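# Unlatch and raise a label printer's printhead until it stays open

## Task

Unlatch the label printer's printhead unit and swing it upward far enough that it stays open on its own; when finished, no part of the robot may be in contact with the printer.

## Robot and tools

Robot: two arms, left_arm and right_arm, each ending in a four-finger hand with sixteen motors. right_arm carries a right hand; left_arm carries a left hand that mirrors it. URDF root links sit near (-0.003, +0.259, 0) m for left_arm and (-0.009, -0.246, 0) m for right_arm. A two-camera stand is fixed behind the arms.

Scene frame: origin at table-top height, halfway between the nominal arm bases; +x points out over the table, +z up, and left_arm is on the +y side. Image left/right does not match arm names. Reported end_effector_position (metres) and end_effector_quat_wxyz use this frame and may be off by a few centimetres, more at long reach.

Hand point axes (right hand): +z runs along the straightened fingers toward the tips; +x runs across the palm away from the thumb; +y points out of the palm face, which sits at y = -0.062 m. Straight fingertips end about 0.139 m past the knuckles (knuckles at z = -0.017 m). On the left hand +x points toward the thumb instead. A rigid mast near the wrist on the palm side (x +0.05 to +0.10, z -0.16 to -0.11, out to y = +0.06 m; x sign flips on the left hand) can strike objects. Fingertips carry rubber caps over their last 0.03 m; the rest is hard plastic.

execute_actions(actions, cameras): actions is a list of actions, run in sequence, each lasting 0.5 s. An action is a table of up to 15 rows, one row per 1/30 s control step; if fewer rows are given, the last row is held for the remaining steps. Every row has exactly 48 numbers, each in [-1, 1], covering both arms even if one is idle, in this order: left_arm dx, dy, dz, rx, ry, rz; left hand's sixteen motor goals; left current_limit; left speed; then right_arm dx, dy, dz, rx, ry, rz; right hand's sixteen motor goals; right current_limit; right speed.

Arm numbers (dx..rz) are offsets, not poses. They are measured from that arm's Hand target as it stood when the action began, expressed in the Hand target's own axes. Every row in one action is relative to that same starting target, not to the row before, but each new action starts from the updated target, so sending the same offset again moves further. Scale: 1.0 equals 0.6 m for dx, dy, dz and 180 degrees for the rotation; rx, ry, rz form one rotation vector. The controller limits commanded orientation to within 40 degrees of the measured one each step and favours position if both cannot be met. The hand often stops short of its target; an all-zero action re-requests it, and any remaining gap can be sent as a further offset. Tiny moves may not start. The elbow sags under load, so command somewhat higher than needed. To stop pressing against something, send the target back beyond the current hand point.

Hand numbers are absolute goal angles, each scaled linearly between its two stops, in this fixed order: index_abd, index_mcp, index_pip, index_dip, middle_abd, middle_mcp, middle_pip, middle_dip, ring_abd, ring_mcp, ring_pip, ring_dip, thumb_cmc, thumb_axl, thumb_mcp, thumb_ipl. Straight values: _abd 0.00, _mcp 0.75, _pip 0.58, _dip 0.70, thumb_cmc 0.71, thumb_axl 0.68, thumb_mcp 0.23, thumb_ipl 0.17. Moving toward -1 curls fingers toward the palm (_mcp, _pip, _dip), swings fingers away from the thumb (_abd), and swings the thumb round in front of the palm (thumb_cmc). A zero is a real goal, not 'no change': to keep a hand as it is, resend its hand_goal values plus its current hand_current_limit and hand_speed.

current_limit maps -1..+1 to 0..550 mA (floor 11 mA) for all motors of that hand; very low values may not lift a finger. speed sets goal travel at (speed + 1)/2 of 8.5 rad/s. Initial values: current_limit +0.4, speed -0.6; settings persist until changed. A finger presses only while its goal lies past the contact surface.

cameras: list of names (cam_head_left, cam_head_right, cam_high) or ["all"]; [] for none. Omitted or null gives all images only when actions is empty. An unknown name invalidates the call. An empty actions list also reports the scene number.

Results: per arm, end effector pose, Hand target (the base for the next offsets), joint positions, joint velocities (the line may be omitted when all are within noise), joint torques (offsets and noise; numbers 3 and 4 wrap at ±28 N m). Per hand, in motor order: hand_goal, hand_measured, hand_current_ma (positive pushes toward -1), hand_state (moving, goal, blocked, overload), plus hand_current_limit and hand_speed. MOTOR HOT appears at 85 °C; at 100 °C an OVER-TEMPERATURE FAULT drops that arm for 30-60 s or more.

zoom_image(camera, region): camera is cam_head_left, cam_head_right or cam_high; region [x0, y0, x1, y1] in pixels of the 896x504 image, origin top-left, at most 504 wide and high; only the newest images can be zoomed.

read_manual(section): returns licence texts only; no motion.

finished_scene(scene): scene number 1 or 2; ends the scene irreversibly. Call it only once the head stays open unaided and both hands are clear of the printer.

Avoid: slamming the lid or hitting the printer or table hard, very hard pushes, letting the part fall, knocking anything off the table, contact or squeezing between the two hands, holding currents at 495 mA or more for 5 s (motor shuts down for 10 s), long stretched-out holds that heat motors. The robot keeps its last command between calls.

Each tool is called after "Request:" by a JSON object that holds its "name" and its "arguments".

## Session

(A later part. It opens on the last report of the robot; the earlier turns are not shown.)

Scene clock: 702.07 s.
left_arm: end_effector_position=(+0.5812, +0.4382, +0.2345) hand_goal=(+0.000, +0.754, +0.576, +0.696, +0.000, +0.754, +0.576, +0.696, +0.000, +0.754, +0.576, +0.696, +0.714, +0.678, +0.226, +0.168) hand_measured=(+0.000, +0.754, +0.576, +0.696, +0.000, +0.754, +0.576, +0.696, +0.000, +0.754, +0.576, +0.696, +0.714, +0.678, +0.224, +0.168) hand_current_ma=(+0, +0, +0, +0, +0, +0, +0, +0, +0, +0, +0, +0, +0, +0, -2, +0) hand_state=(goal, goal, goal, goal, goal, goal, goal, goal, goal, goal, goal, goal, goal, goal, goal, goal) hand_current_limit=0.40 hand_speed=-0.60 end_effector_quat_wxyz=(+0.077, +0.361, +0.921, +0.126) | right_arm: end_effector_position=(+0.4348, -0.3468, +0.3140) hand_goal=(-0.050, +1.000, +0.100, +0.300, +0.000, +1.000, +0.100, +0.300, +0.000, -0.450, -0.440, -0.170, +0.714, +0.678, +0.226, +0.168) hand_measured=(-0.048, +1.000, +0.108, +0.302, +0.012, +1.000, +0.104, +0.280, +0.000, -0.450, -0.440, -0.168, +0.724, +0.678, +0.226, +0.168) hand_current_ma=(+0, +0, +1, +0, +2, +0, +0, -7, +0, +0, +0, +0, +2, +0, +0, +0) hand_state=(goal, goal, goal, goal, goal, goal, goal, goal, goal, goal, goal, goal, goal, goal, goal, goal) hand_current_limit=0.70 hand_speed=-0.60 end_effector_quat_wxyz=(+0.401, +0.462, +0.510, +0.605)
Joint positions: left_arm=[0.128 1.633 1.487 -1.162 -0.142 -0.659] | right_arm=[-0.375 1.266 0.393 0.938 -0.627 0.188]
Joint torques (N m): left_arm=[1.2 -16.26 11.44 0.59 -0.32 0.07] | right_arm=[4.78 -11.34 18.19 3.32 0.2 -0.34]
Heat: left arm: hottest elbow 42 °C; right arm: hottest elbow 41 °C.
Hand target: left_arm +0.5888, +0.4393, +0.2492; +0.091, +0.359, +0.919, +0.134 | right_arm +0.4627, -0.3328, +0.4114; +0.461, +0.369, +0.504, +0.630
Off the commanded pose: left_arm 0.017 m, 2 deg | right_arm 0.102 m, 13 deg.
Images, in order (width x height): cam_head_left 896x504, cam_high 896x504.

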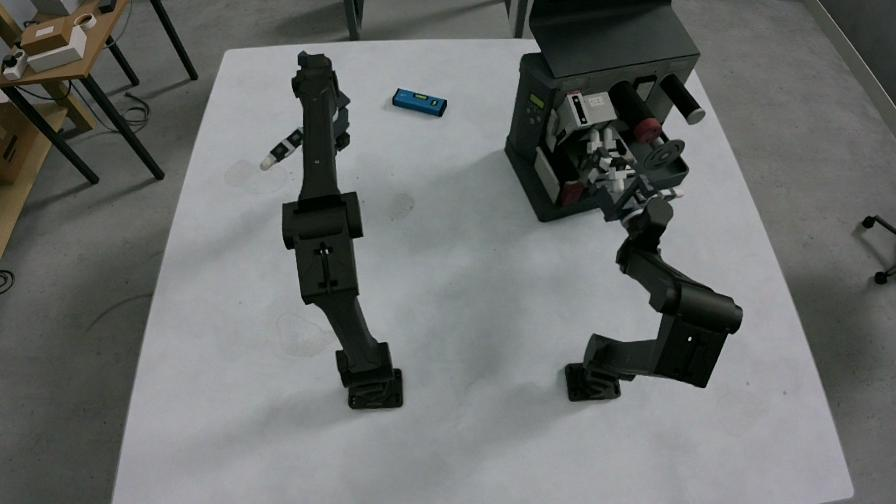

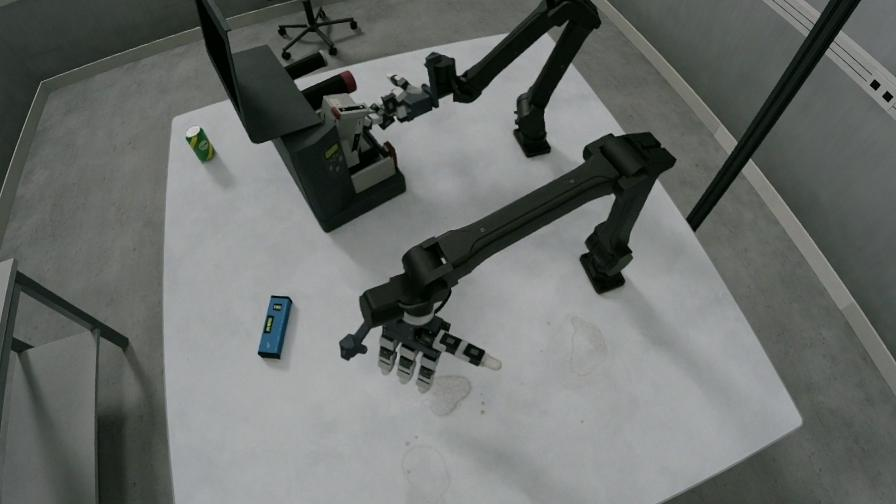

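Request:
{"name": "execute_actions", "arguments": {"actions": [[[0,0,0,0,0,0,0,0.754,0.576,0.696,0,0.754,0.576,0.696,0,0.754,0.576,0.696,0.714,0.678,0.226,0.168,0.4,-0.6,0,0.015,0.03,0,0,0,-0.05,1.0,0.1,0.3,0,1.0,0.1,0.3,0,-0.45,-0.44,-0.17,0.714,0.678,0.226,0.168,0.7,-0.6]]], "cameras": ["cam_head_left","cam_high","cam_head_right"]}}

Request:
{"name": "zoom_image", "arguments": {"camera": "cam_head_left", "region": [560, 80, 660, 180]}}

Request:
{"name": "zoom_image", "arguments": {"camera": "cam_high", "region": [320, 70, 440, 190]}}

Scene clock: 733.23 s.
left_arm: end_effector_position=(+0.5812, +0.4382, +0.2345) hand_goal=(+0.000, +0.754, +0.576, +0.696, +0.000, +0.754, +0.576, +0.696, +0.000, +0.754, +0.576, +0.696, +0.714, +0.678, +0.226, +0.168) hand_measured=(+0.000, +0.754, +0.576, +0.696, +0.000, +0.754, +0.576, +0.696, +0.000, +0.754, +0.576, +0.696, +0.714, +0.678, +0.224, +0.168) hand_current_ma=(+0, +0, +0, +0, +0, +0, +0, +0, +0, +0, +0, +0, +0, +0, -2, +0) hand_state=(goal, goal, goal, goal, goal, goal, goal, goal, goal, goal, goal, goal, goal, goal, goal, goal) hand_current_limit=0.40 hand_speed=-0.60 end_effector_quat_wxyz=(+0.077, +0.361, +0.921, +0.126) | right_arm: end_effector_position=(+0.4397, -0.3446, +0.3118) hand_goal=(-0.050, +1.000, +0.100, +0.300, +0.000, +1.000, +0.100, +0.300, +0.000, -0.450, -0.440, -0.170, +0.714, +0.678, +0.226, +0.168) hand_measured=(-0.048, +1.000, +0.108, +0.302, +0.010, +1.000, +0.064, +0.246, +0.000, -0.450, -0.440, -0.168, +0.724, +0.678, +0.226, +0.168) hand_current_ma=(+0, +0, +1, +0, +1, +0, -21, -46, +0, +0, +0, +0, +2, +0, +0, +0) hand_state=(goal, goal, goal, goal, goal, goal, blocked, blocked, goal, goal, goal, goal, goal, goal, goal, goal) hand_current_limit=0.70 hand_speed=-0.60 end_effector_quat_wxyz=(+0.396, +0.472, +0.512, +0.599)
Joint positions: left_arm=[0.128 1.633 1.487 -1.162 -0.142 -0.659] | right_arm=[-0.359 1.254 0.401 0.89 -0.605 0.181]
Joint torques (N m): left_arm=[1.2 -16.26 11.45 0.58 -0.32 0.07] | right_arm=[5.6 -11.11 20.34 3.32 0.23 -0.35]
Heat: left arm: hottest elbow 42 °C; right arm: hottest elbow 51 °C.
Hand target: left_arm +0.5888, +0.4393, +0.2492; +0.091, +0.359, +0.919, +0.134 | right_arm +0.4776, -0.3282, +0.4242; +0.461, +0.369, +0.504, +0.630
Off the commanded pose: left_arm 0.017 m, 2 deg | right_arm 0.120 m, 14 deg.

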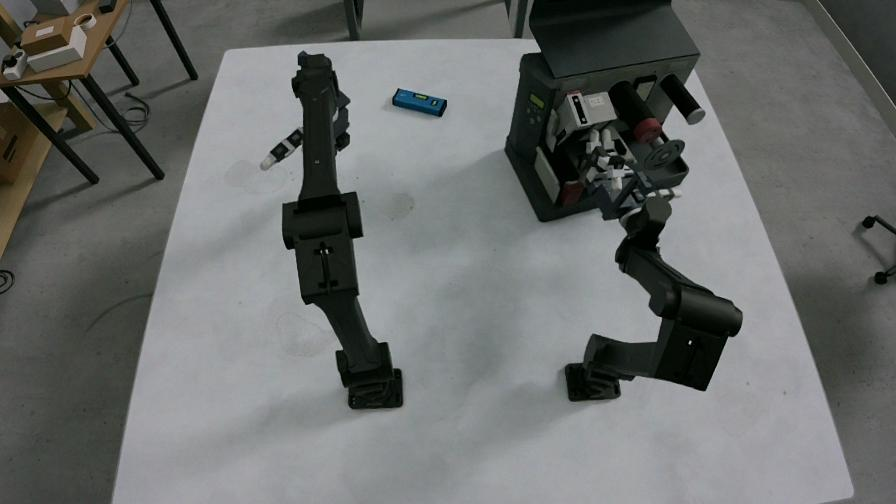

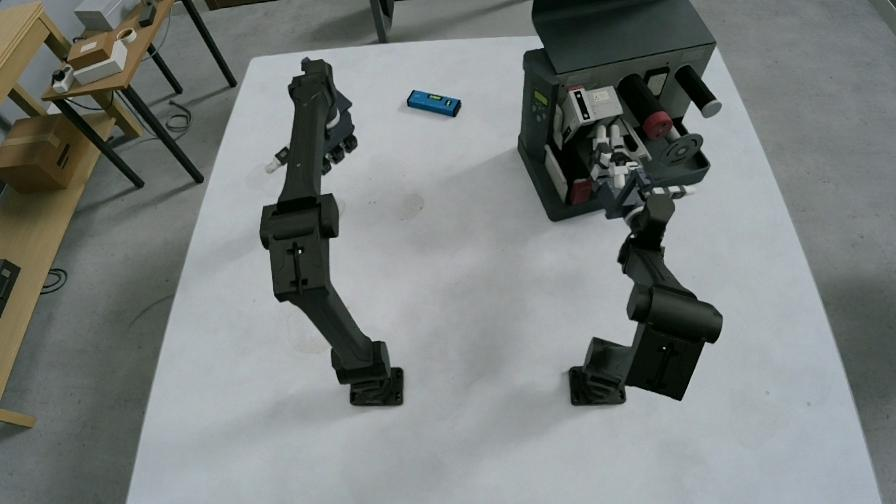

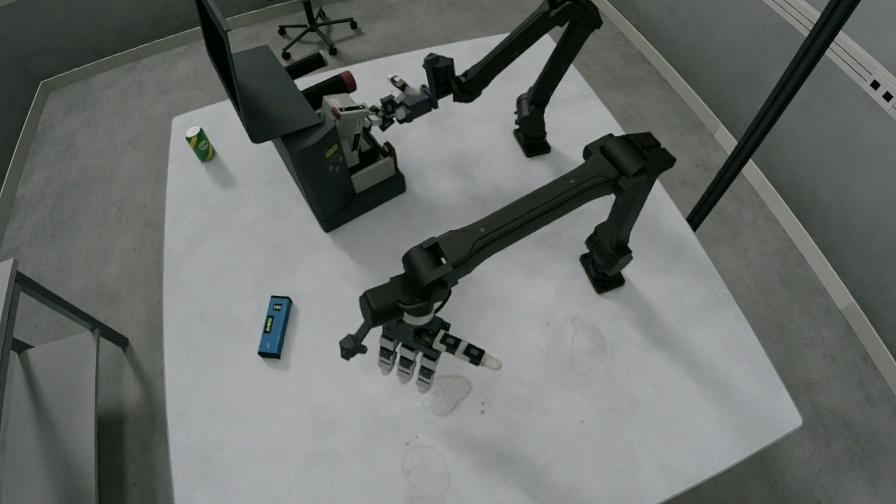

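Scaled by 5.040 from the camera's 896x504 image, which has a finer 1280x720 frame.

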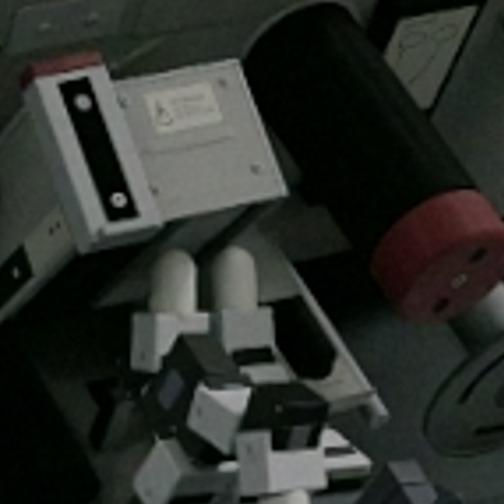

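Scaled by 4.200 from the camera's 896x504 image, which has a finer 1280x720 frame.

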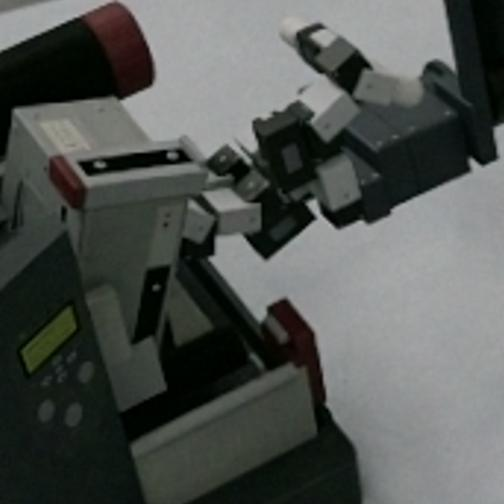

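Request:
{"name": "execute_actions", "arguments": {"actions": [[[0,0,0,0,0,0,0,0.754,0.576,0.696,0,0.754,0.576,0.696,0,0.754,0.576,0.696,0.714,0.678,0.226,0.168,0.4,-0.6,0,-0.05,-0.04,0,0,0,-0.05,1.0,0.1,0.3,0,1.0,0.1,0.3,0,-0.45,-0.44,-0.17,0.714,0.678,0.226,0.168,0.7,-0.6]],[[0,0,0,0,0,0,0,0.754,0.576,0.696,0,0.754,0.576,0.696,0,0.754,0.576,0.696,0.714,0.678,0.226,0.168,0.4,-0.6,0,-0.04,-0.02,0,0,0,-0.05,1.0,0.1,0.3,0,1.0,0.1,0.3,0,-0.45,-0.44,-0.17,0.714,0.678,0.226,0.168,0.7,-0.6]]], "cameras": ["cam_head_left","cam_high"]}}

Request:
{"name": "zoom_image", "arguments": {"camera": "cam_head_left", "region": [560, 80, 660, 180]}}

Request:
{"name": "zoom_image", "arguments": {"camera": "cam_high", "region": [320, 70, 440, 190]}}

Scene clock: 747.60 s.
left_arm: end_effector_position=(+0.5812, +0.4382, +0.2345) hand_goal=(+0.000, +0.754, +0.576, +0.696, +0.000, +0.754, +0.576, +0.696, +0.000, +0.754, +0.576, +0.696, +0.714, +0.678, +0.226, +0.168) hand_measured=(+0.000, +0.754, +0.576, +0.696, +0.000, +0.754, +0.576, +0.696, +0.000, +0.754, +0.576, +0.696, +0.714, +0.678, +0.224, +0.168) hand_current_ma=(+0, +0, +0, +0, +0, +0, +0, +0, +0, +0, +0, +0, +0, +0, -2, +0) hand_state=(goal, goal, goal, goal, goal, goal, goal, goal, goal, goal, goal, goal, goal, goal, goal, goal) hand_current_limit=0.40 hand_speed=-0.60 end_effector_quat_wxyz=(+0.077, +0.361, +0.921, +0.126) | right_arm: end_effector_position=(+0.4424, -0.3446, +0.3004) hand_goal=(-0.050, +1.000, +0.100, +0.300, +0.000, +1.000, +0.100, +0.300, +0.000, -0.450, -0.440, -0.170, +0.714, +0.678, +0.226, +0.168) hand_measured=(-0.076, +1.000, +0.078, +0.264, -0.008, +0.986, +0.026, +0.232, +0.000, -0.450, -0.440, -0.168, +0.724, +0.678, +0.226, +0.168) hand_current_ma=(-8, +0, -9, -21, -1, -4, -86, -75, +0, +0, +0, +0, +2, +0, +0, +0) hand_state=(blocked, goal, blocked, blocked, goal, goal, blocked, blocked, goal, goal, goal, goal, goal, goal, goal, goal) hand_current_limit=0.70 hand_speed=-0.60 end_effector_quat_wxyz=(+0.411, +0.442, +0.513, +0.610)
Joint positions: left_arm=[0.128 1.633 1.487 -1.162 -0.142 -0.659] | right_arm=[-0.368 1.384 0.401 1.087 -0.636 0.18]
Joint torques (N m): left_arm=[1.2 -16.21 11.45 0.59 -0.32 0.07] | right_arm=[3.25 -10.7 13.03 4.51 0.09 -0.27]
Heat: left arm: hottest elbow 42 °C; right arm: hottest elbow 51 °C.
Hand target: left_arm +0.5888, +0.4393, +0.2492; +0.091, +0.359, +0.919, +0.134 | right_arm +0.4555, -0.3351, +0.3635; +0.461, +0.369, +0.504, +0.630
Off the commanded pose: left_arm 0.017 m, 2 deg | right_arm 0.065 m, 11 deg.
Images, in order (width x height): cam_head_left 896x504, cam_high 896x504.

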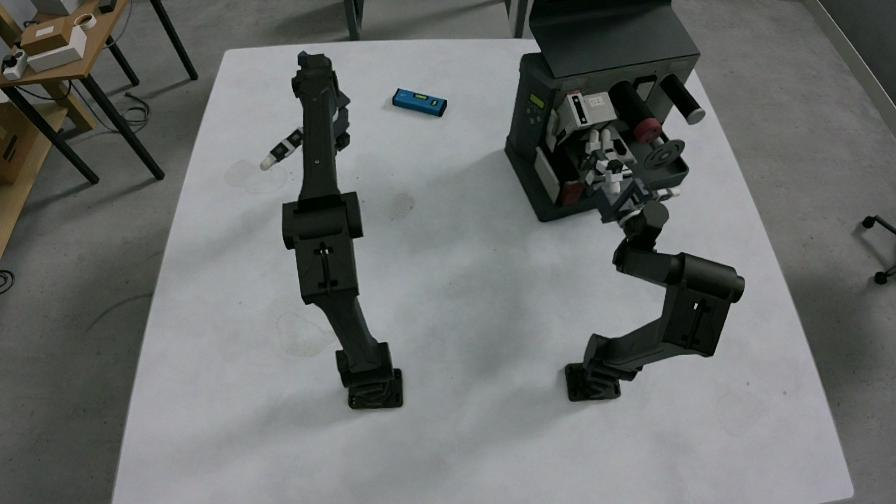

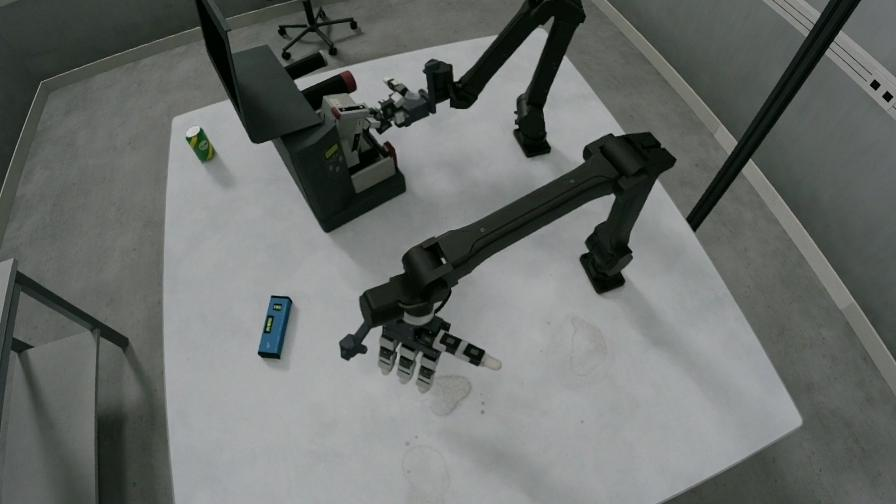

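Scaled by 5.040 from the camera's 896x504 image, which has a finer 1280x720 frame.

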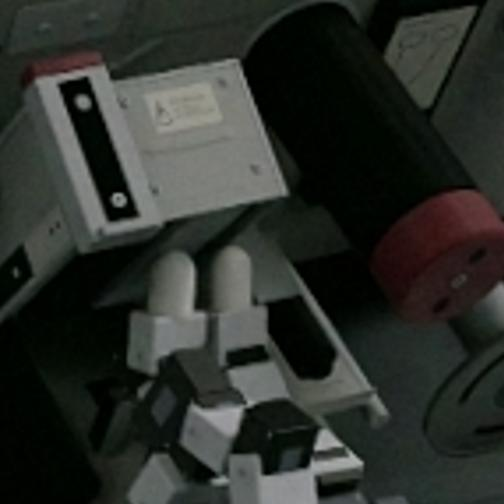

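Scaled by 4.200 from the camera's 896x504 image, which has a finer 1280x720 frame.

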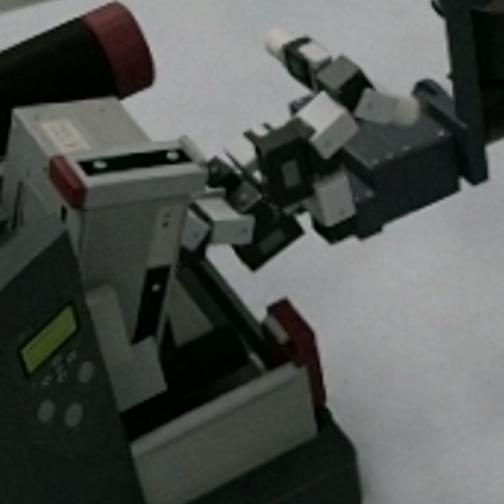

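Request:
{"name": "execute_actions", "arguments": {"actions": [[[0,0,0,0,0,0,0,0.754,0.576,0.696,0,0.754,0.576,0.696,0,0.754,0.576,0.696,0.714,0.678,0.226,0.168,0.4,-0.6,0,-0.05,-0.02,0,0,0,-0.05,1.0,0.1,0.3,0,1.0,0.1,0.3,0,-0.45,-0.44,-0.17,0.714,0.678,0.226,0.168,0.7,-0.6]]], "cameras": ["cam_head_left","cam_high"]}}

Request:
{"name": "zoom_image", "arguments": {"camera": "cam_head_left", "region": [560, 80, 660, 180]}}

Request:
{"name": "zoom_image", "arguments": {"camera": "cam_high", "region": [320, 70, 440, 190]}}

Scene clock: 756.47 s.
left_arm: end_effector_position=(+0.5812, +0.4382, +0.2345) hand_goal=(+0.000, +0.754, +0.576, +0.696, +0.000, +0.754, +0.576, +0.696, +0.000, +0.754, +0.576, +0.696, +0.714, +0.678, +0.226, +0.168) hand_measured=(+0.000, +0.754, +0.576, +0.696, +0.000, +0.754, +0.576, +0.696, +0.000, +0.754, +0.576, +0.696, +0.714, +0.678, +0.224, +0.168) hand_current_ma=(+0, +0, +0, +0, +0, +0, +0, +0, +0, +0, +0, +0, +0, +0, -2, +0) hand_state=(goal, goal, goal, goal, goal, goal, goal, goal, goal, goal, goal, goal, goal, goal, goal, goal) hand_current_limit=0.40 hand_speed=-0.60 end_effector_quat_wxyz=(+0.077, +0.361, +0.921, +0.126) | right_arm: end_effector_position=(+0.4410, -0.3439, +0.2911) hand_goal=(-0.050, +1.000, +0.100, +0.300, +0.000, +1.000, +0.100, +0.300, +0.000, -0.450, -0.440, -0.170, +0.714, +0.678, +0.226, +0.168) hand_measured=(-0.080, +1.000, +0.058, +0.254, -0.008, +0.962, +0.026, +0.232, +0.000, -0.450, -0.440, -0.168, +0.724, +0.678, +0.226, +0.168) hand_current_ma=(-12, +0, -28, -34, -1, -27, -86, -75, +0, +0, +0, +0, +2, +0, +0, +0) hand_state=(blocked, goal, blocked, blocked, goal, blocked, blocked, blocked, goal, goal, goal, goal, goal, goal, goal, goal) hand_current_limit=0.70 hand_speed=-0.60 end_effector_quat_wxyz=(+0.427, +0.421, +0.510, +0.617)
Joint positions: left_arm=[0.128 1.633 1.487 -1.162 -0.142 -0.659] | right_arm=[-0.37 1.484 0.398 1.243 -0.642 0.18]
Joint torques (N m): left_arm=[1.14 -16.21 11.44 0.59 -0.32 0.07] | right_arm=[2.73 -10.4 10.37 3.67 0.06 -0.24]
Heat: left arm: hottest elbow 42 °C; right arm: hottest elbow 49 °C.
Hand target: left_arm +0.5888, +0.4393, +0.2492; +0.091, +0.359, +0.919, +0.134 | right_arm +0.4505, -0.3369, +0.3317; +0.461, +0.369, +0.504, +0.630
Off the commanded pose: left_arm 0.017 m, 2 deg | right_arm 0.042 m, 7 deg.
Images, in order (width x height): cam_head_left 896x504, cam_high 896x504.

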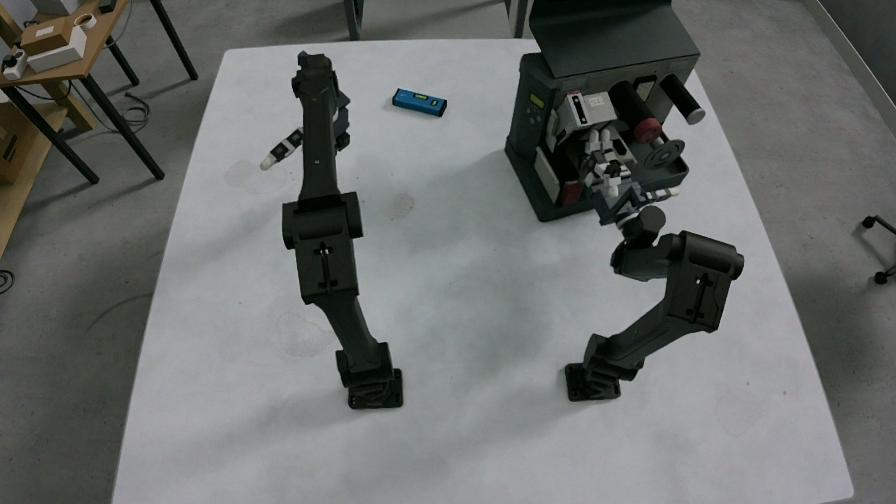

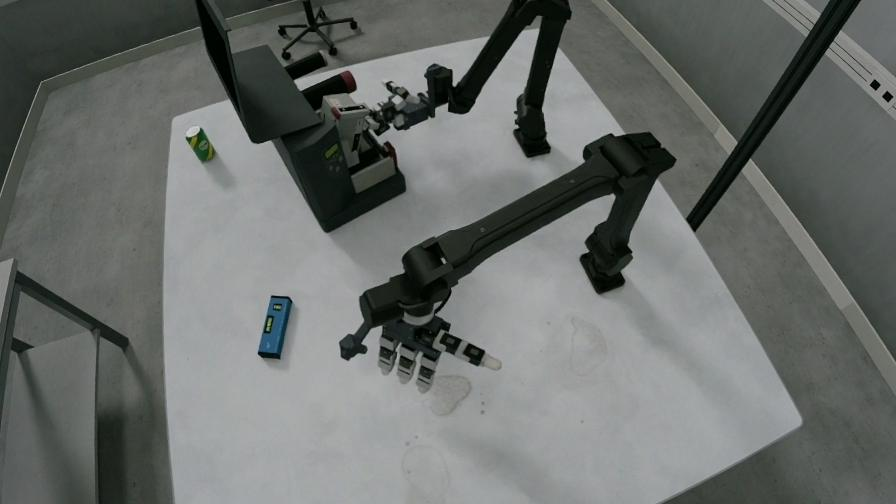

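Scaled by 5.040 from the camera's 896x504 image, which has a finer 1280x720 frame.

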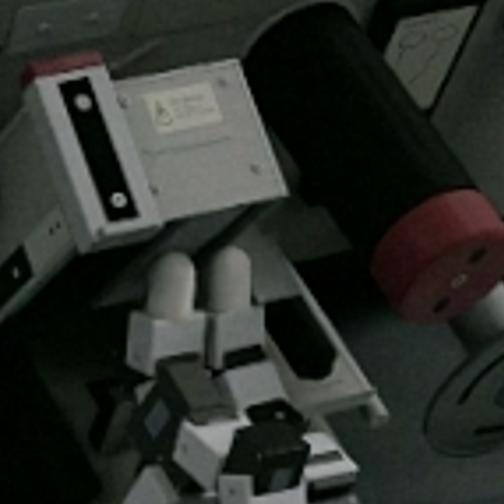

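Scaled by 4.200 from the camera's 896x504 image, which has a finer 1280x720 frame.

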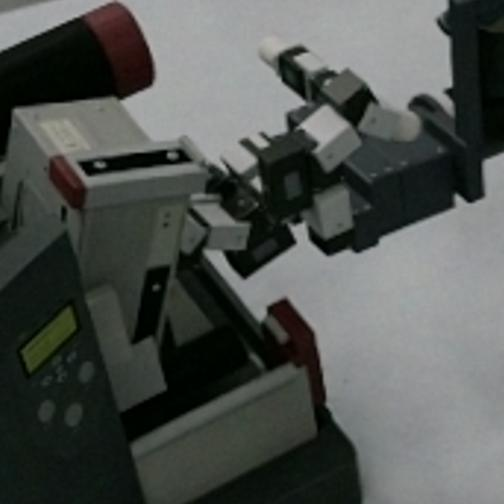

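Request:
{"name": "execute_actions", "arguments": {"actions": [[[0,0,0,0,0,0,0,0.754,0.576,0.696,0,0.754,0.576,0.696,0,0.754,0.576,0.696,0.714,0.678,0.226,0.168,0.4,-0.6,0,-0.01,-0.035,0,0,0,-0.05,1.0,0.1,0.3,0,1.0,0.1,0.3,0,-0.45,-0.44,-0.17,0.714,0.678,0.226,0.168,0.7,-0.6]]], "cameras": ["cam_head_left","cam_high"]}}

Request:
{"name": "zoom_image", "arguments": {"camera": "cam_head_left", "region": [560, 80, 660, 180]}}

Request:
{"name": "zoom_image", "arguments": {"camera": "cam_high", "region": [320, 70, 440, 190]}}

Scene clock: 780.30 s.
left_arm: end_effector_position=(+0.5812, +0.4382, +0.2345) hand_goal=(+0.000, +0.754, +0.576, +0.696, +0.000, +0.754, +0.576, +0.696, +0.000, +0.754, +0.576, +0.696, +0.714, +0.678, +0.226, +0.168) hand_measured=(+0.000, +0.754, +0.576, +0.696, +0.000, +0.754, +0.576, +0.696, +0.000, +0.754, +0.576, +0.696, +0.714, +0.678, +0.224, +0.168) hand_current_ma=(+0, +0, +0, +0, +0, +0, +0, +0, +0, +0, +0, +0, +0, +0, -2, +0) hand_state=(goal, goal, goal, goal, goal, goal, goal, goal, goal, goal, goal, goal, goal, goal, goal, goal) hand_current_limit=0.40 hand_speed=-0.60 end_effector_quat_wxyz=(+0.077, +0.361, +0.921, +0.126) | right_arm: end_effector_position=(+0.4350, -0.3454, +0.2922) hand_goal=(-0.050, +1.000, +0.100, +0.300, +0.000, +1.000, +0.100, +0.300, +0.000, -0.450, -0.440, -0.170, +0.714, +0.678, +0.226, +0.168) hand_measured=(-0.064, +1.000, +0.106, +0.270, +0.000, +0.984, +0.072, +0.276, +0.000, -0.450, -0.440, -0.168, +0.724, +0.678, +0.226, +0.168) hand_current_ma=(-2, +0, +1, -16, +0, -5, -14, -10, +0, +0, +0, +0, +2, +0, +0, +0) hand_state=(goal, goal, goal, blocked, goal, goal, blocked, blocked, goal, goal, goal, goal, goal, goal, goal, goal) hand_current_limit=0.70 hand_speed=-0.60 end_effector_quat_wxyz=(+0.430, +0.409, +0.509, +0.623)
Joint positions: left_arm=[0.128 1.633 1.487 -1.162 -0.142 -0.659] | right_arm=[-0.388 1.502 0.393 1.296 -0.672 0.19]
Joint torques (N m): left_arm=[1.2 -16.21 11.45 0.59 -0.32 0.07] | right_arm=[1.03 -10.93 7.38 3.92 -0.12 -0.22]
Heat: left arm: hottest elbow 42 °C; right arm: hottest elbow 46 °C.
Hand target: left_arm +0.5888, +0.4393, +0.2492; +0.091, +0.359, +0.919, +0.134 | right_arm +0.4323, -0.3426, +0.3212; +0.461, +0.369, +0.504, +0.630
Off the commanded pose: left_arm 0.017 m, 2 deg | right_arm 0.029 m, 6 deg.
Images, in order (width x height): cam_head_left 896x504, cam_high 896x504.

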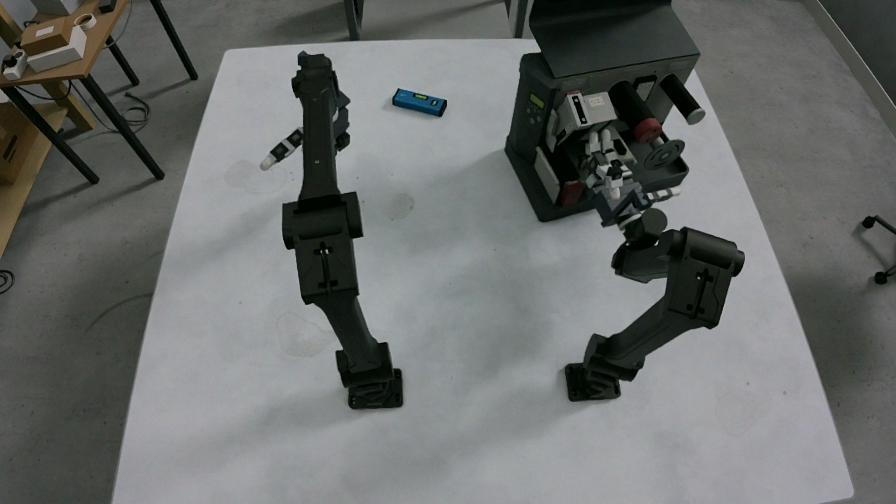

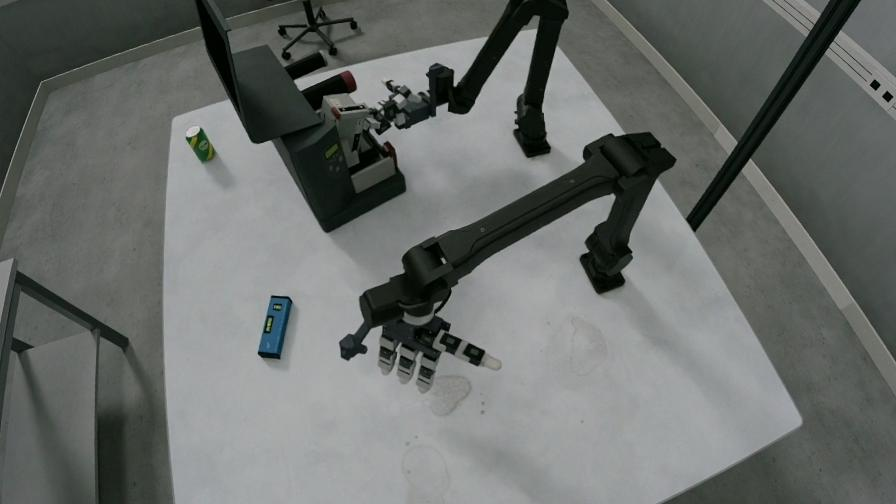

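Scaled by 5.040 from the camera's 896x504 image, which has a finer 1280x720 frame.

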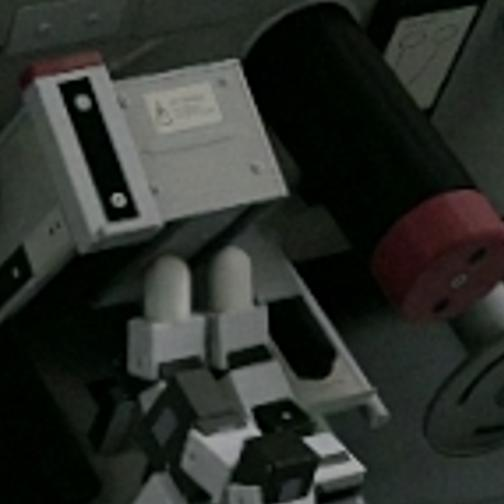

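Scaled by 4.200 from the camera's 896x504 image, which has a finer 1280x720 frame.

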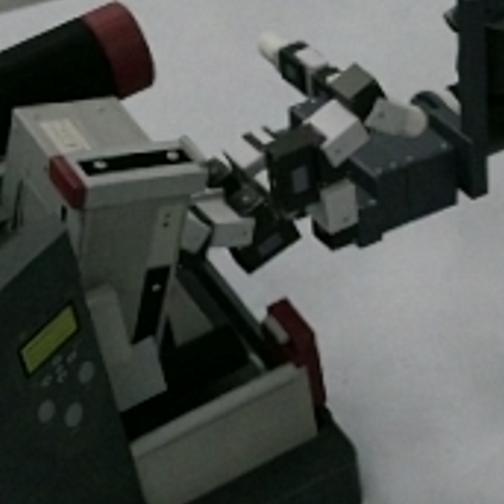

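Request:
{"name": "execute_actions", "arguments": {"actions": [[[0,0,0,0,0,0,0,0.754,0.576,0.696,0,0.754,0.576,0.696,0,0.754,0.576,0.696,0.714,0.678,0.226,0.168,0.4,-0.6,0,-0.02,-0.045,0,0,0,-0.05,1.0,0.2,0.4,0,1.0,0.2,0.4,0,-0.45,-0.44,-0.17,0.714,0.678,0.226,0.168,0.5,-0.6]],[[0,0,0,0,0,0,0,0.754,0.576,0.696,0,0.754,0.576,0.696,0,0.754,0.576,0.696,0.714,0.678,0.226,0.168,0.4,-0.6,0,-0.02,-0.045,0,0,0,-0.05,1.0,0.3,0.5,0,1.0,0.3,0.5,0,-0.45,-0.44,-0.17,0.714,0.678,0.226,0.168,0.5,-0.6]]], "cameras": ["cam_head_left","cam_high"]}}

Request:
{"name": "zoom_image", "arguments": {"camera": "cam_head_left", "region": [560, 80, 660, 180]}}

Request:
{"name": "zoom_image", "arguments": {"camera": "cam_high", "region": [320, 70, 440, 190]}}

Scene clock: 789.00 s.
left_arm: end_effector_position=(+0.5812, +0.4382, +0.2345) hand_goal=(+0.000, +0.754, +0.576, +0.696, +0.000, +0.754, +0.576, +0.696, +0.000, +0.754, +0.576, +0.696, +0.714, +0.678, +0.226, +0.168) hand_measured=(+0.000, +0.754, +0.576, +0.696, +0.000, +0.754, +0.576, +0.696, +0.000, +0.754, +0.576, +0.696, +0.714, +0.678, +0.224, +0.168) hand_current_ma=(+0, +0, +0, +0, +0, +0, +0, +0, +0, +0, +0, +0, +0, +0, -2, +0) hand_state=(goal, goal, goal, goal, goal, goal, goal, goal, goal, goal, goal, goal, goal, goal, goal, goal) hand_current_limit=0.40 hand_speed=-0.60 end_effector_quat_wxyz=(+0.077, +0.361, +0.921, +0.126) | right_arm: end_effector_position=(+0.3904, -0.3506, +0.2917) hand_goal=(-0.050, +1.000, +0.300, +0.500, +0.000, +1.000, +0.300, +0.500, +0.000, -0.450, -0.440, -0.170, +0.714, +0.678, +0.226, +0.168) hand_measured=(-0.052, +1.000, +0.300, +0.498, +0.004, +1.000, +0.300, +0.498, +0.000, -0.450, -0.440, -0.168, +0.724, +0.678, +0.226, +0.168) hand_current_ma=(+0, +0, +0, +0, +0, +0, +0, +0, +0, +0, +0, +0, +2, +0, +0, +0) hand_state=(goal, goal, goal, goal, goal, goal, goal, goal, goal, goal, goal, goal, goal, goal, goal, goal) hand_current_limit=0.50 hand_speed=-0.60 end_effector_quat_wxyz=(+0.465, +0.359, +0.509, +0.630)
Joint positions: left_arm=[0.128 1.633 1.487 -1.162 -0.142 -0.659] | right_arm=[-0.479 1.579 0.328 1.572 -0.777 0.208]
Joint torques (N m): left_arm=[1.2 -16.26 11.44 0.58 -0.32 0.07] | right_arm=[-0.5 -8.41 3.12 2.06 0.03 0.08]
Heat: left arm: hottest elbow 42 °C; right arm: hottest elbow 44 °C.
Hand target: left_arm +0.5888, +0.4393, +0.2492; +0.091, +0.359, +0.919, +0.134 | right_arm +0.3871, -0.3569, +0.2858; +0.461, +0.369, +0.504, +0.630
Off the commanded pose: left_arm 0.017 m, 2 deg | right_arm 0.009 m, 1 deg.
Images, in order (width x height): cam_head_left 896x504, cam_high 896x504.

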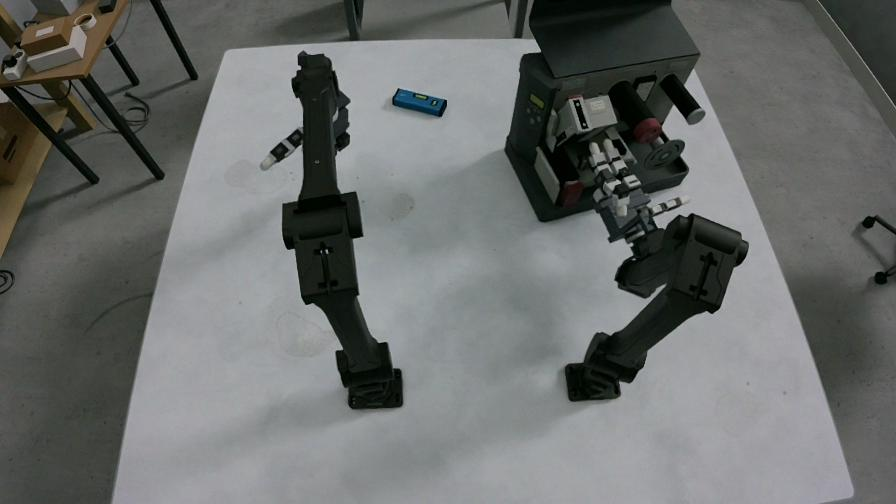

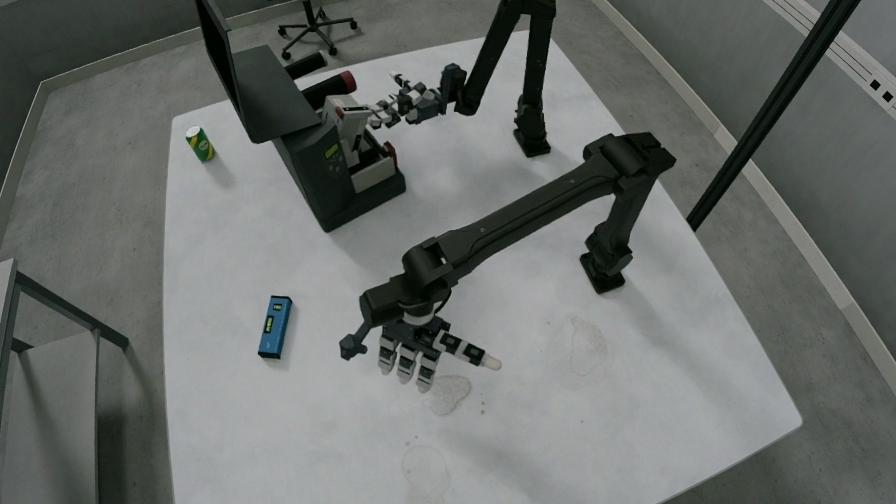

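Scaled by 5.040 from the camera's 896x504 image, which has a finer 1280x720 frame.

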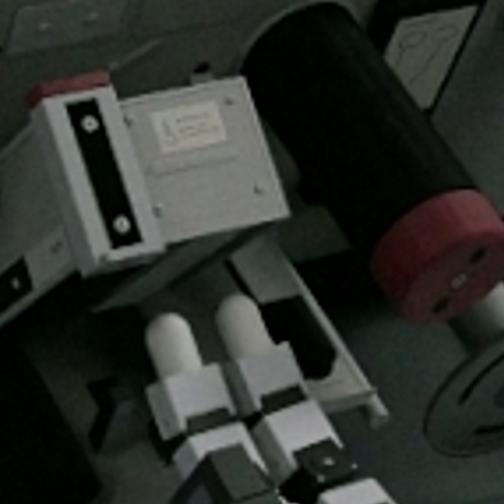

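Scaled by 4.200 from the camera's 896x504 image, which has a finer 1280x720 frame.

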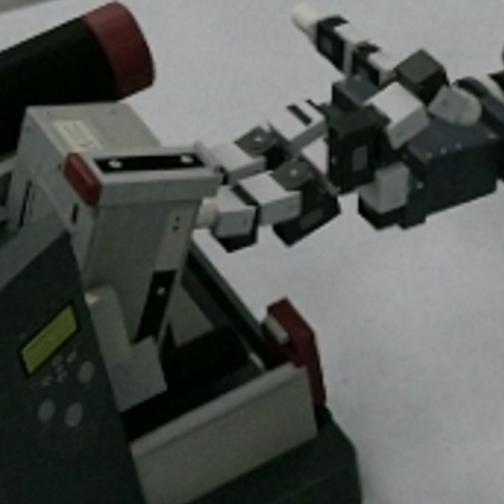

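Request:
{"name": "execute_actions", "arguments": {"actions": [[[0,0,0,0,0,0,0,0.754,0.576,0.696,0,0.754,0.576,0.696,0,0.754,0.576,0.696,0.714,0.678,0.226,0.168,0.4,-0.6,0,-0.025,-0.02,0,0,0,-0.05,1.0,0.3,0.5,0,1.0,0.3,0.5,0,-0.45,-0.44,-0.17,0.714,0.678,0.226,0.168,0.5,-0.6]]], "cameras": ["cam_head_left","cam_high"]}}

Request:
{"name": "zoom_image", "arguments": {"camera": "cam_head_left", "region": [560, 80, 660, 180]}}

Request:
{"name": "zoom_image", "arguments": {"camera": "cam_high", "region": [320, 70, 440, 190]}}

Scene clock: 800.20 s.
left_arm: end_effector_position=(+0.5812, +0.4382, +0.2345) hand_goal=(+0.000, +0.754, +0.576, +0.696, +0.000, +0.754, +0.576, +0.696, +0.000, +0.754, +0.576, +0.696, +0.714, +0.678, +0.226, +0.168) hand_measured=(+0.000, +0.754, +0.576, +0.696, +0.000, +0.754, +0.576, +0.696, +0.000, +0.754, +0.576, +0.696, +0.714, +0.678, +0.224, +0.168) hand_current_ma=(+0, +0, +0, +0, +0, +0, +0, +0, +0, +0, +0, +0, +0, +0, -2, +0) hand_state=(goal, goal, goal, goal, goal, goal, goal, goal, goal, goal, goal, goal, goal, goal, goal, goal) hand_current_limit=0.40 hand_speed=-0.60 end_effector_quat_wxyz=(+0.077, +0.361, +0.921, +0.126) | right_arm: end_effector_position=(+0.3836, -0.3556, +0.2736) hand_goal=(-0.050, +1.000, +0.300, +0.500, +0.000, +1.000, +0.300, +0.500, +0.000, -0.450, -0.440, -0.170, +0.714, +0.678, +0.226, +0.168) hand_measured=(-0.052, +1.000, +0.300, +0.498, +0.004, +1.000, +0.300, +0.498, +0.000, -0.450, -0.440, -0.168, +0.724, +0.678, +0.226, +0.168) hand_current_ma=(+0, +0, +0, +0, +0, +0, +0, +0, +0, +0, +0, +0, +2, +0, +0, +0) hand_state=(goal, goal, goal, goal, goal, goal, goal, goal, goal, goal, goal, goal, goal, goal, goal, goal) hand_current_limit=0.50 hand_speed=-0.60 end_effector_quat_wxyz=(+0.449, +0.378, +0.514, +0.625)
Joint positions: left_arm=[0.128 1.633 1.487 -1.162 -0.142 -0.659] | right_arm=[-0.509 1.601 0.298 1.574 -0.807 0.209]
Joint torques (N m): left_arm=[1.2 -16.26 11.45 0.58 -0.32 0.07] | right_arm=[-0.5 -8.35 2.76 2.29 -0.03 -0.26]
Heat: left arm: hottest elbow 43 °C; right arm: hottest elbow 42 °C.
Hand target: left_arm +0.5888, +0.4393, +0.2492; +0.091, +0.359, +0.919, +0.134 | right_arm +0.3791, -0.3595, +0.2686; +0.461, +0.369, +0.504, +0.630
Off the commanded pose: left_arm 0.017 m, 2 deg | right_arm 0.008 m, 2 deg.
joint sent to its limit (right arm) — joint 4 (wrist pitch), upper limit. The joint targets still meet the commanded pose.
Images, in order (width x height): cam_head_left 896x504, cam_high 896x504.

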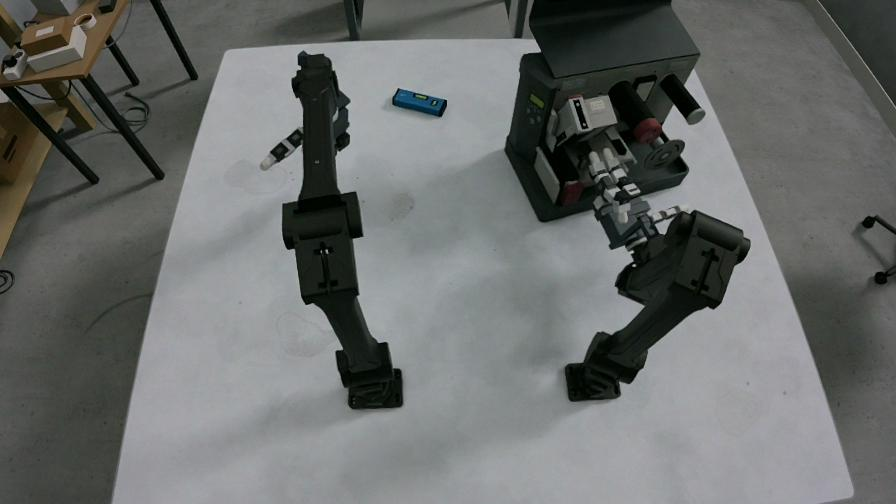

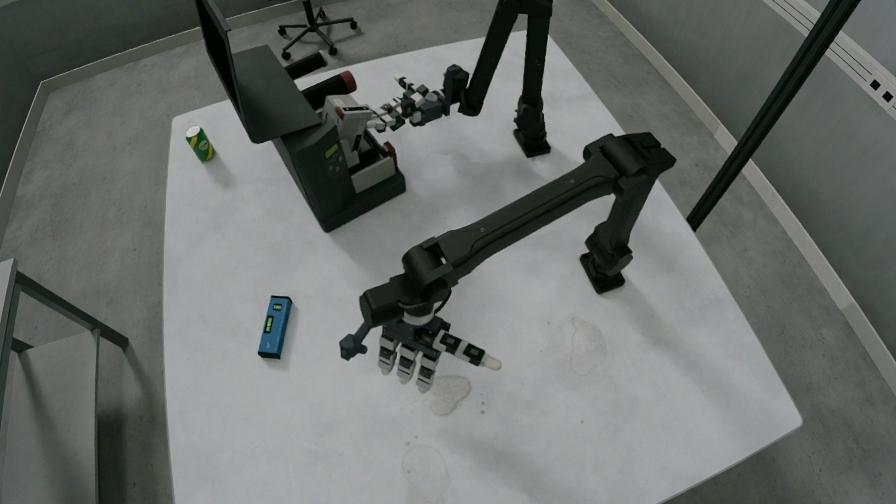

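Scaled by 5.040 from the camera's 896x504 image, which has a finer 1280x720 frame.

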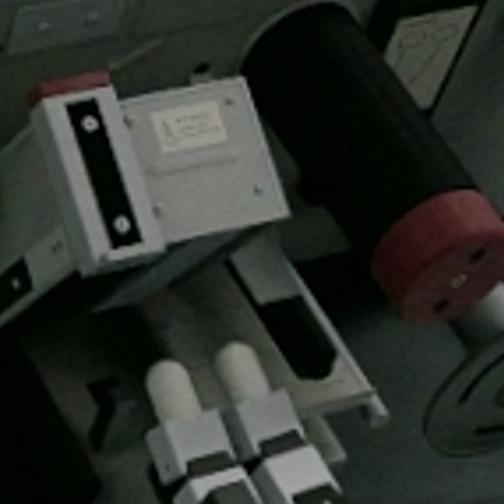

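Scaled by 4.200 from the camera's 896x504 image, which has a finer 1280x720 frame.

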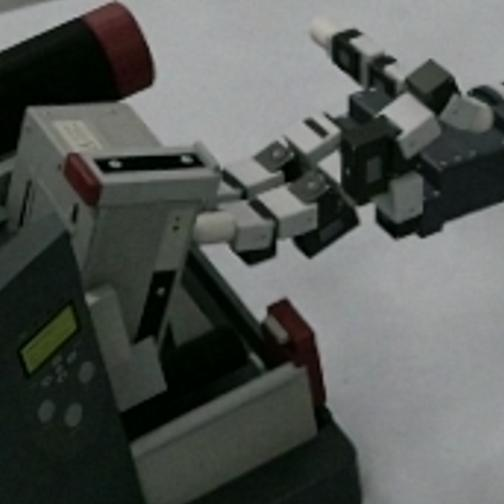

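Request:
{"name": "execute_actions", "arguments": {"actions": [[[0,0,0,0,0,0,0,0.754,0.576,0.696,0,0.754,0.576,0.696,0,0.754,0.576,0.696,0.714,0.678,0.226,0.168,0.4,-0.6,0,0.02,-0.08,0.02,0,0,-0.05,1.0,0.3,0.5,0,1.0,0.3,0.5,0,-0.45,-0.44,-0.17,0.714,0.678,0.226,0.168,0.4,-0.6]],[[0,0,0,0,0,0,0,0.754,0.576,0.696,0,0.754,0.576,0.696,0,0.754,0.576,0.696,0.714,0.678,0.226,0.168,0.4,-0.6,0,0.02,-0.08,0.04,0,0,-0.05,0.9,0.3,0.5,0,0.9,0.3,0.5,0,-0.45,-0.44,-0.17,0.714,0.678,0.226,0.168,0.4,-0.6]]], "cameras": ["cam_head_left","cam_high"]}}

Request:
{"name": "zoom_image", "arguments": {"camera": "cam_head_left", "region": [560, 80, 660, 180]}}

Request:
{"name": "zoom_image", "arguments": {"camera": "cam_high", "region": [320, 70, 440, 190]}}

Scene clock: 813.77 s.
left_arm: end_effector_position=(+0.5812, +0.4382, +0.2345) hand_goal=(+0.000, +0.754, +0.576, +0.696, +0.000, +0.754, +0.576, +0.696, +0.000, +0.754, +0.576, +0.696, +0.714, +0.678, +0.226, +0.168) hand_measured=(+0.000, +0.754, +0.576, +0.696, +0.000, +0.754, +0.576, +0.696, +0.000, +0.754, +0.576, +0.696, +0.714, +0.678, +0.224, +0.168) hand_current_ma=(+0, +0, +0, +0, +0, +0, +0, +0, +0, +0, +0, +0, +0, +0, -2, +0) hand_state=(goal, goal, goal, goal, goal, goal, goal, goal, goal, goal, goal, goal, goal, goal, goal, goal) hand_current_limit=0.40 hand_speed=-0.60 end_effector_quat_wxyz=(+0.077, +0.361, +0.921, +0.126) | right_arm: end_effector_position=(+0.2888, -0.3877, +0.2741) hand_goal=(-0.050, +0.900, +0.300, +0.500, +0.000, +0.900, +0.300, +0.500, +0.000, -0.450, -0.440, -0.170, +0.714, +0.678, +0.226, +0.168) hand_measured=(-0.052, +0.924, +0.300, +0.498, +0.002, +0.924, +0.300, +0.498, +0.000, -0.450, -0.440, -0.168, +0.724, +0.678, +0.226, +0.168) hand_current_ma=(+0, +10, +0, +0, +0, +10, +0, +0, +0, +0, +0, +0, +2, +0, +0, +0) hand_state=(goal, blocked, goal, goal, goal, blocked, goal, goal, goal, goal, goal, goal, goal, goal, goal, goal) hand_current_limit=0.40 hand_speed=-0.60 end_effector_quat_wxyz=(+0.419, +0.406, +0.557, +0.591)
Joint positions: left_arm=[0.128 1.633 1.487 -1.162 -0.142 -0.659] | right_arm=[-0.92 1.268 0.156 1.266 -1.243 0.158]
Joint torques (N m): left_arm=[1.2 -16.21 11.44 0.59 -0.32 0.07] | right_arm=[-0.5 -6.24 4.21 1.26 -0.06 -0.23]
Heat: left arm: hottest elbow 43 °C; right arm: hottest elbow 39 °C.
Hand target: left_arm +0.5888, +0.4393, +0.2492; +0.091, +0.359, +0.919, +0.134 | right_arm +0.2849, -0.3894, +0.2739; +0.424, +0.411, +0.561, +0.580
Off the commanded pose: left_arm 0.017 m, 2 deg | right_arm 0.004 m, 1 deg.
Images, in order (width x height): cam_head_left 896x504, cam_high 896x504.

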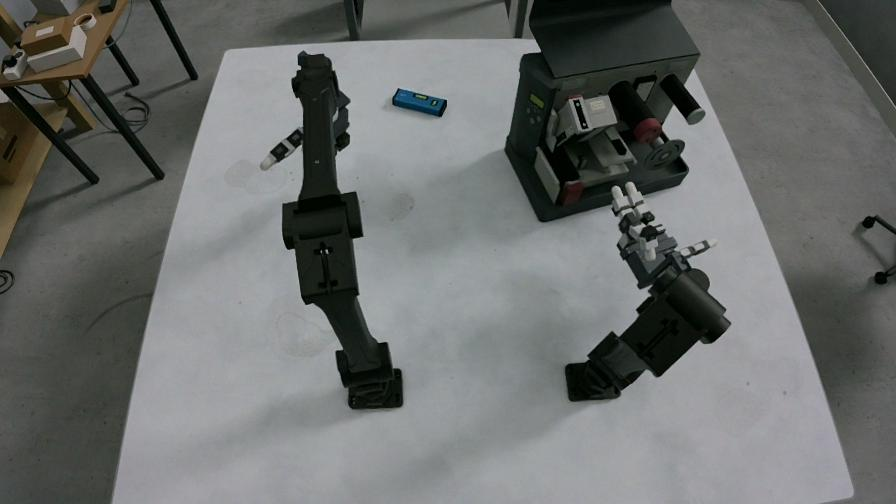

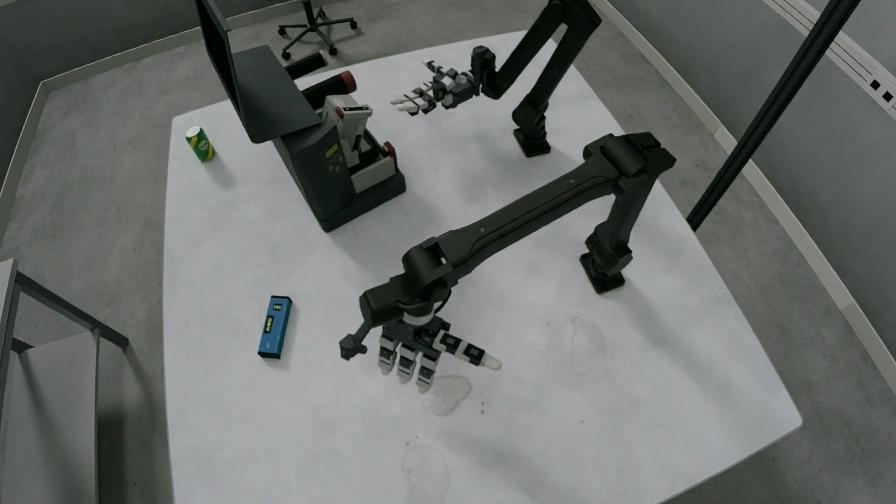

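Scaled by 5.040 from the camera's 896x504 image, which has a finer 1280x720 frame.

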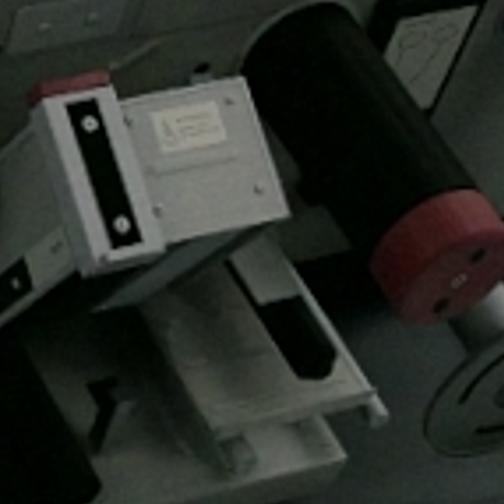

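Scaled by 4.200 from the camera's 896x504 image, which has a finer 1280x720 frame.

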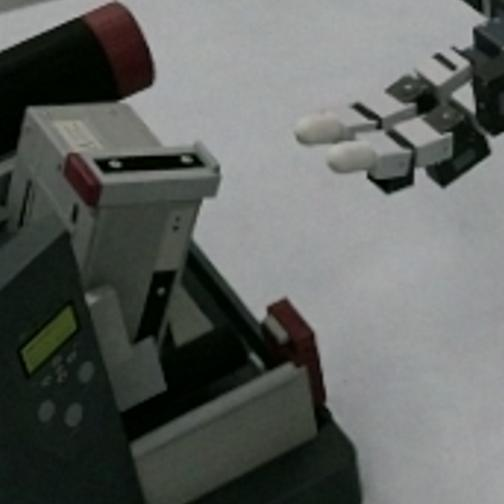

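Request:
{"name": "finished_scene", "arguments": {"scene": 2}}

The scene is finished: the task was done.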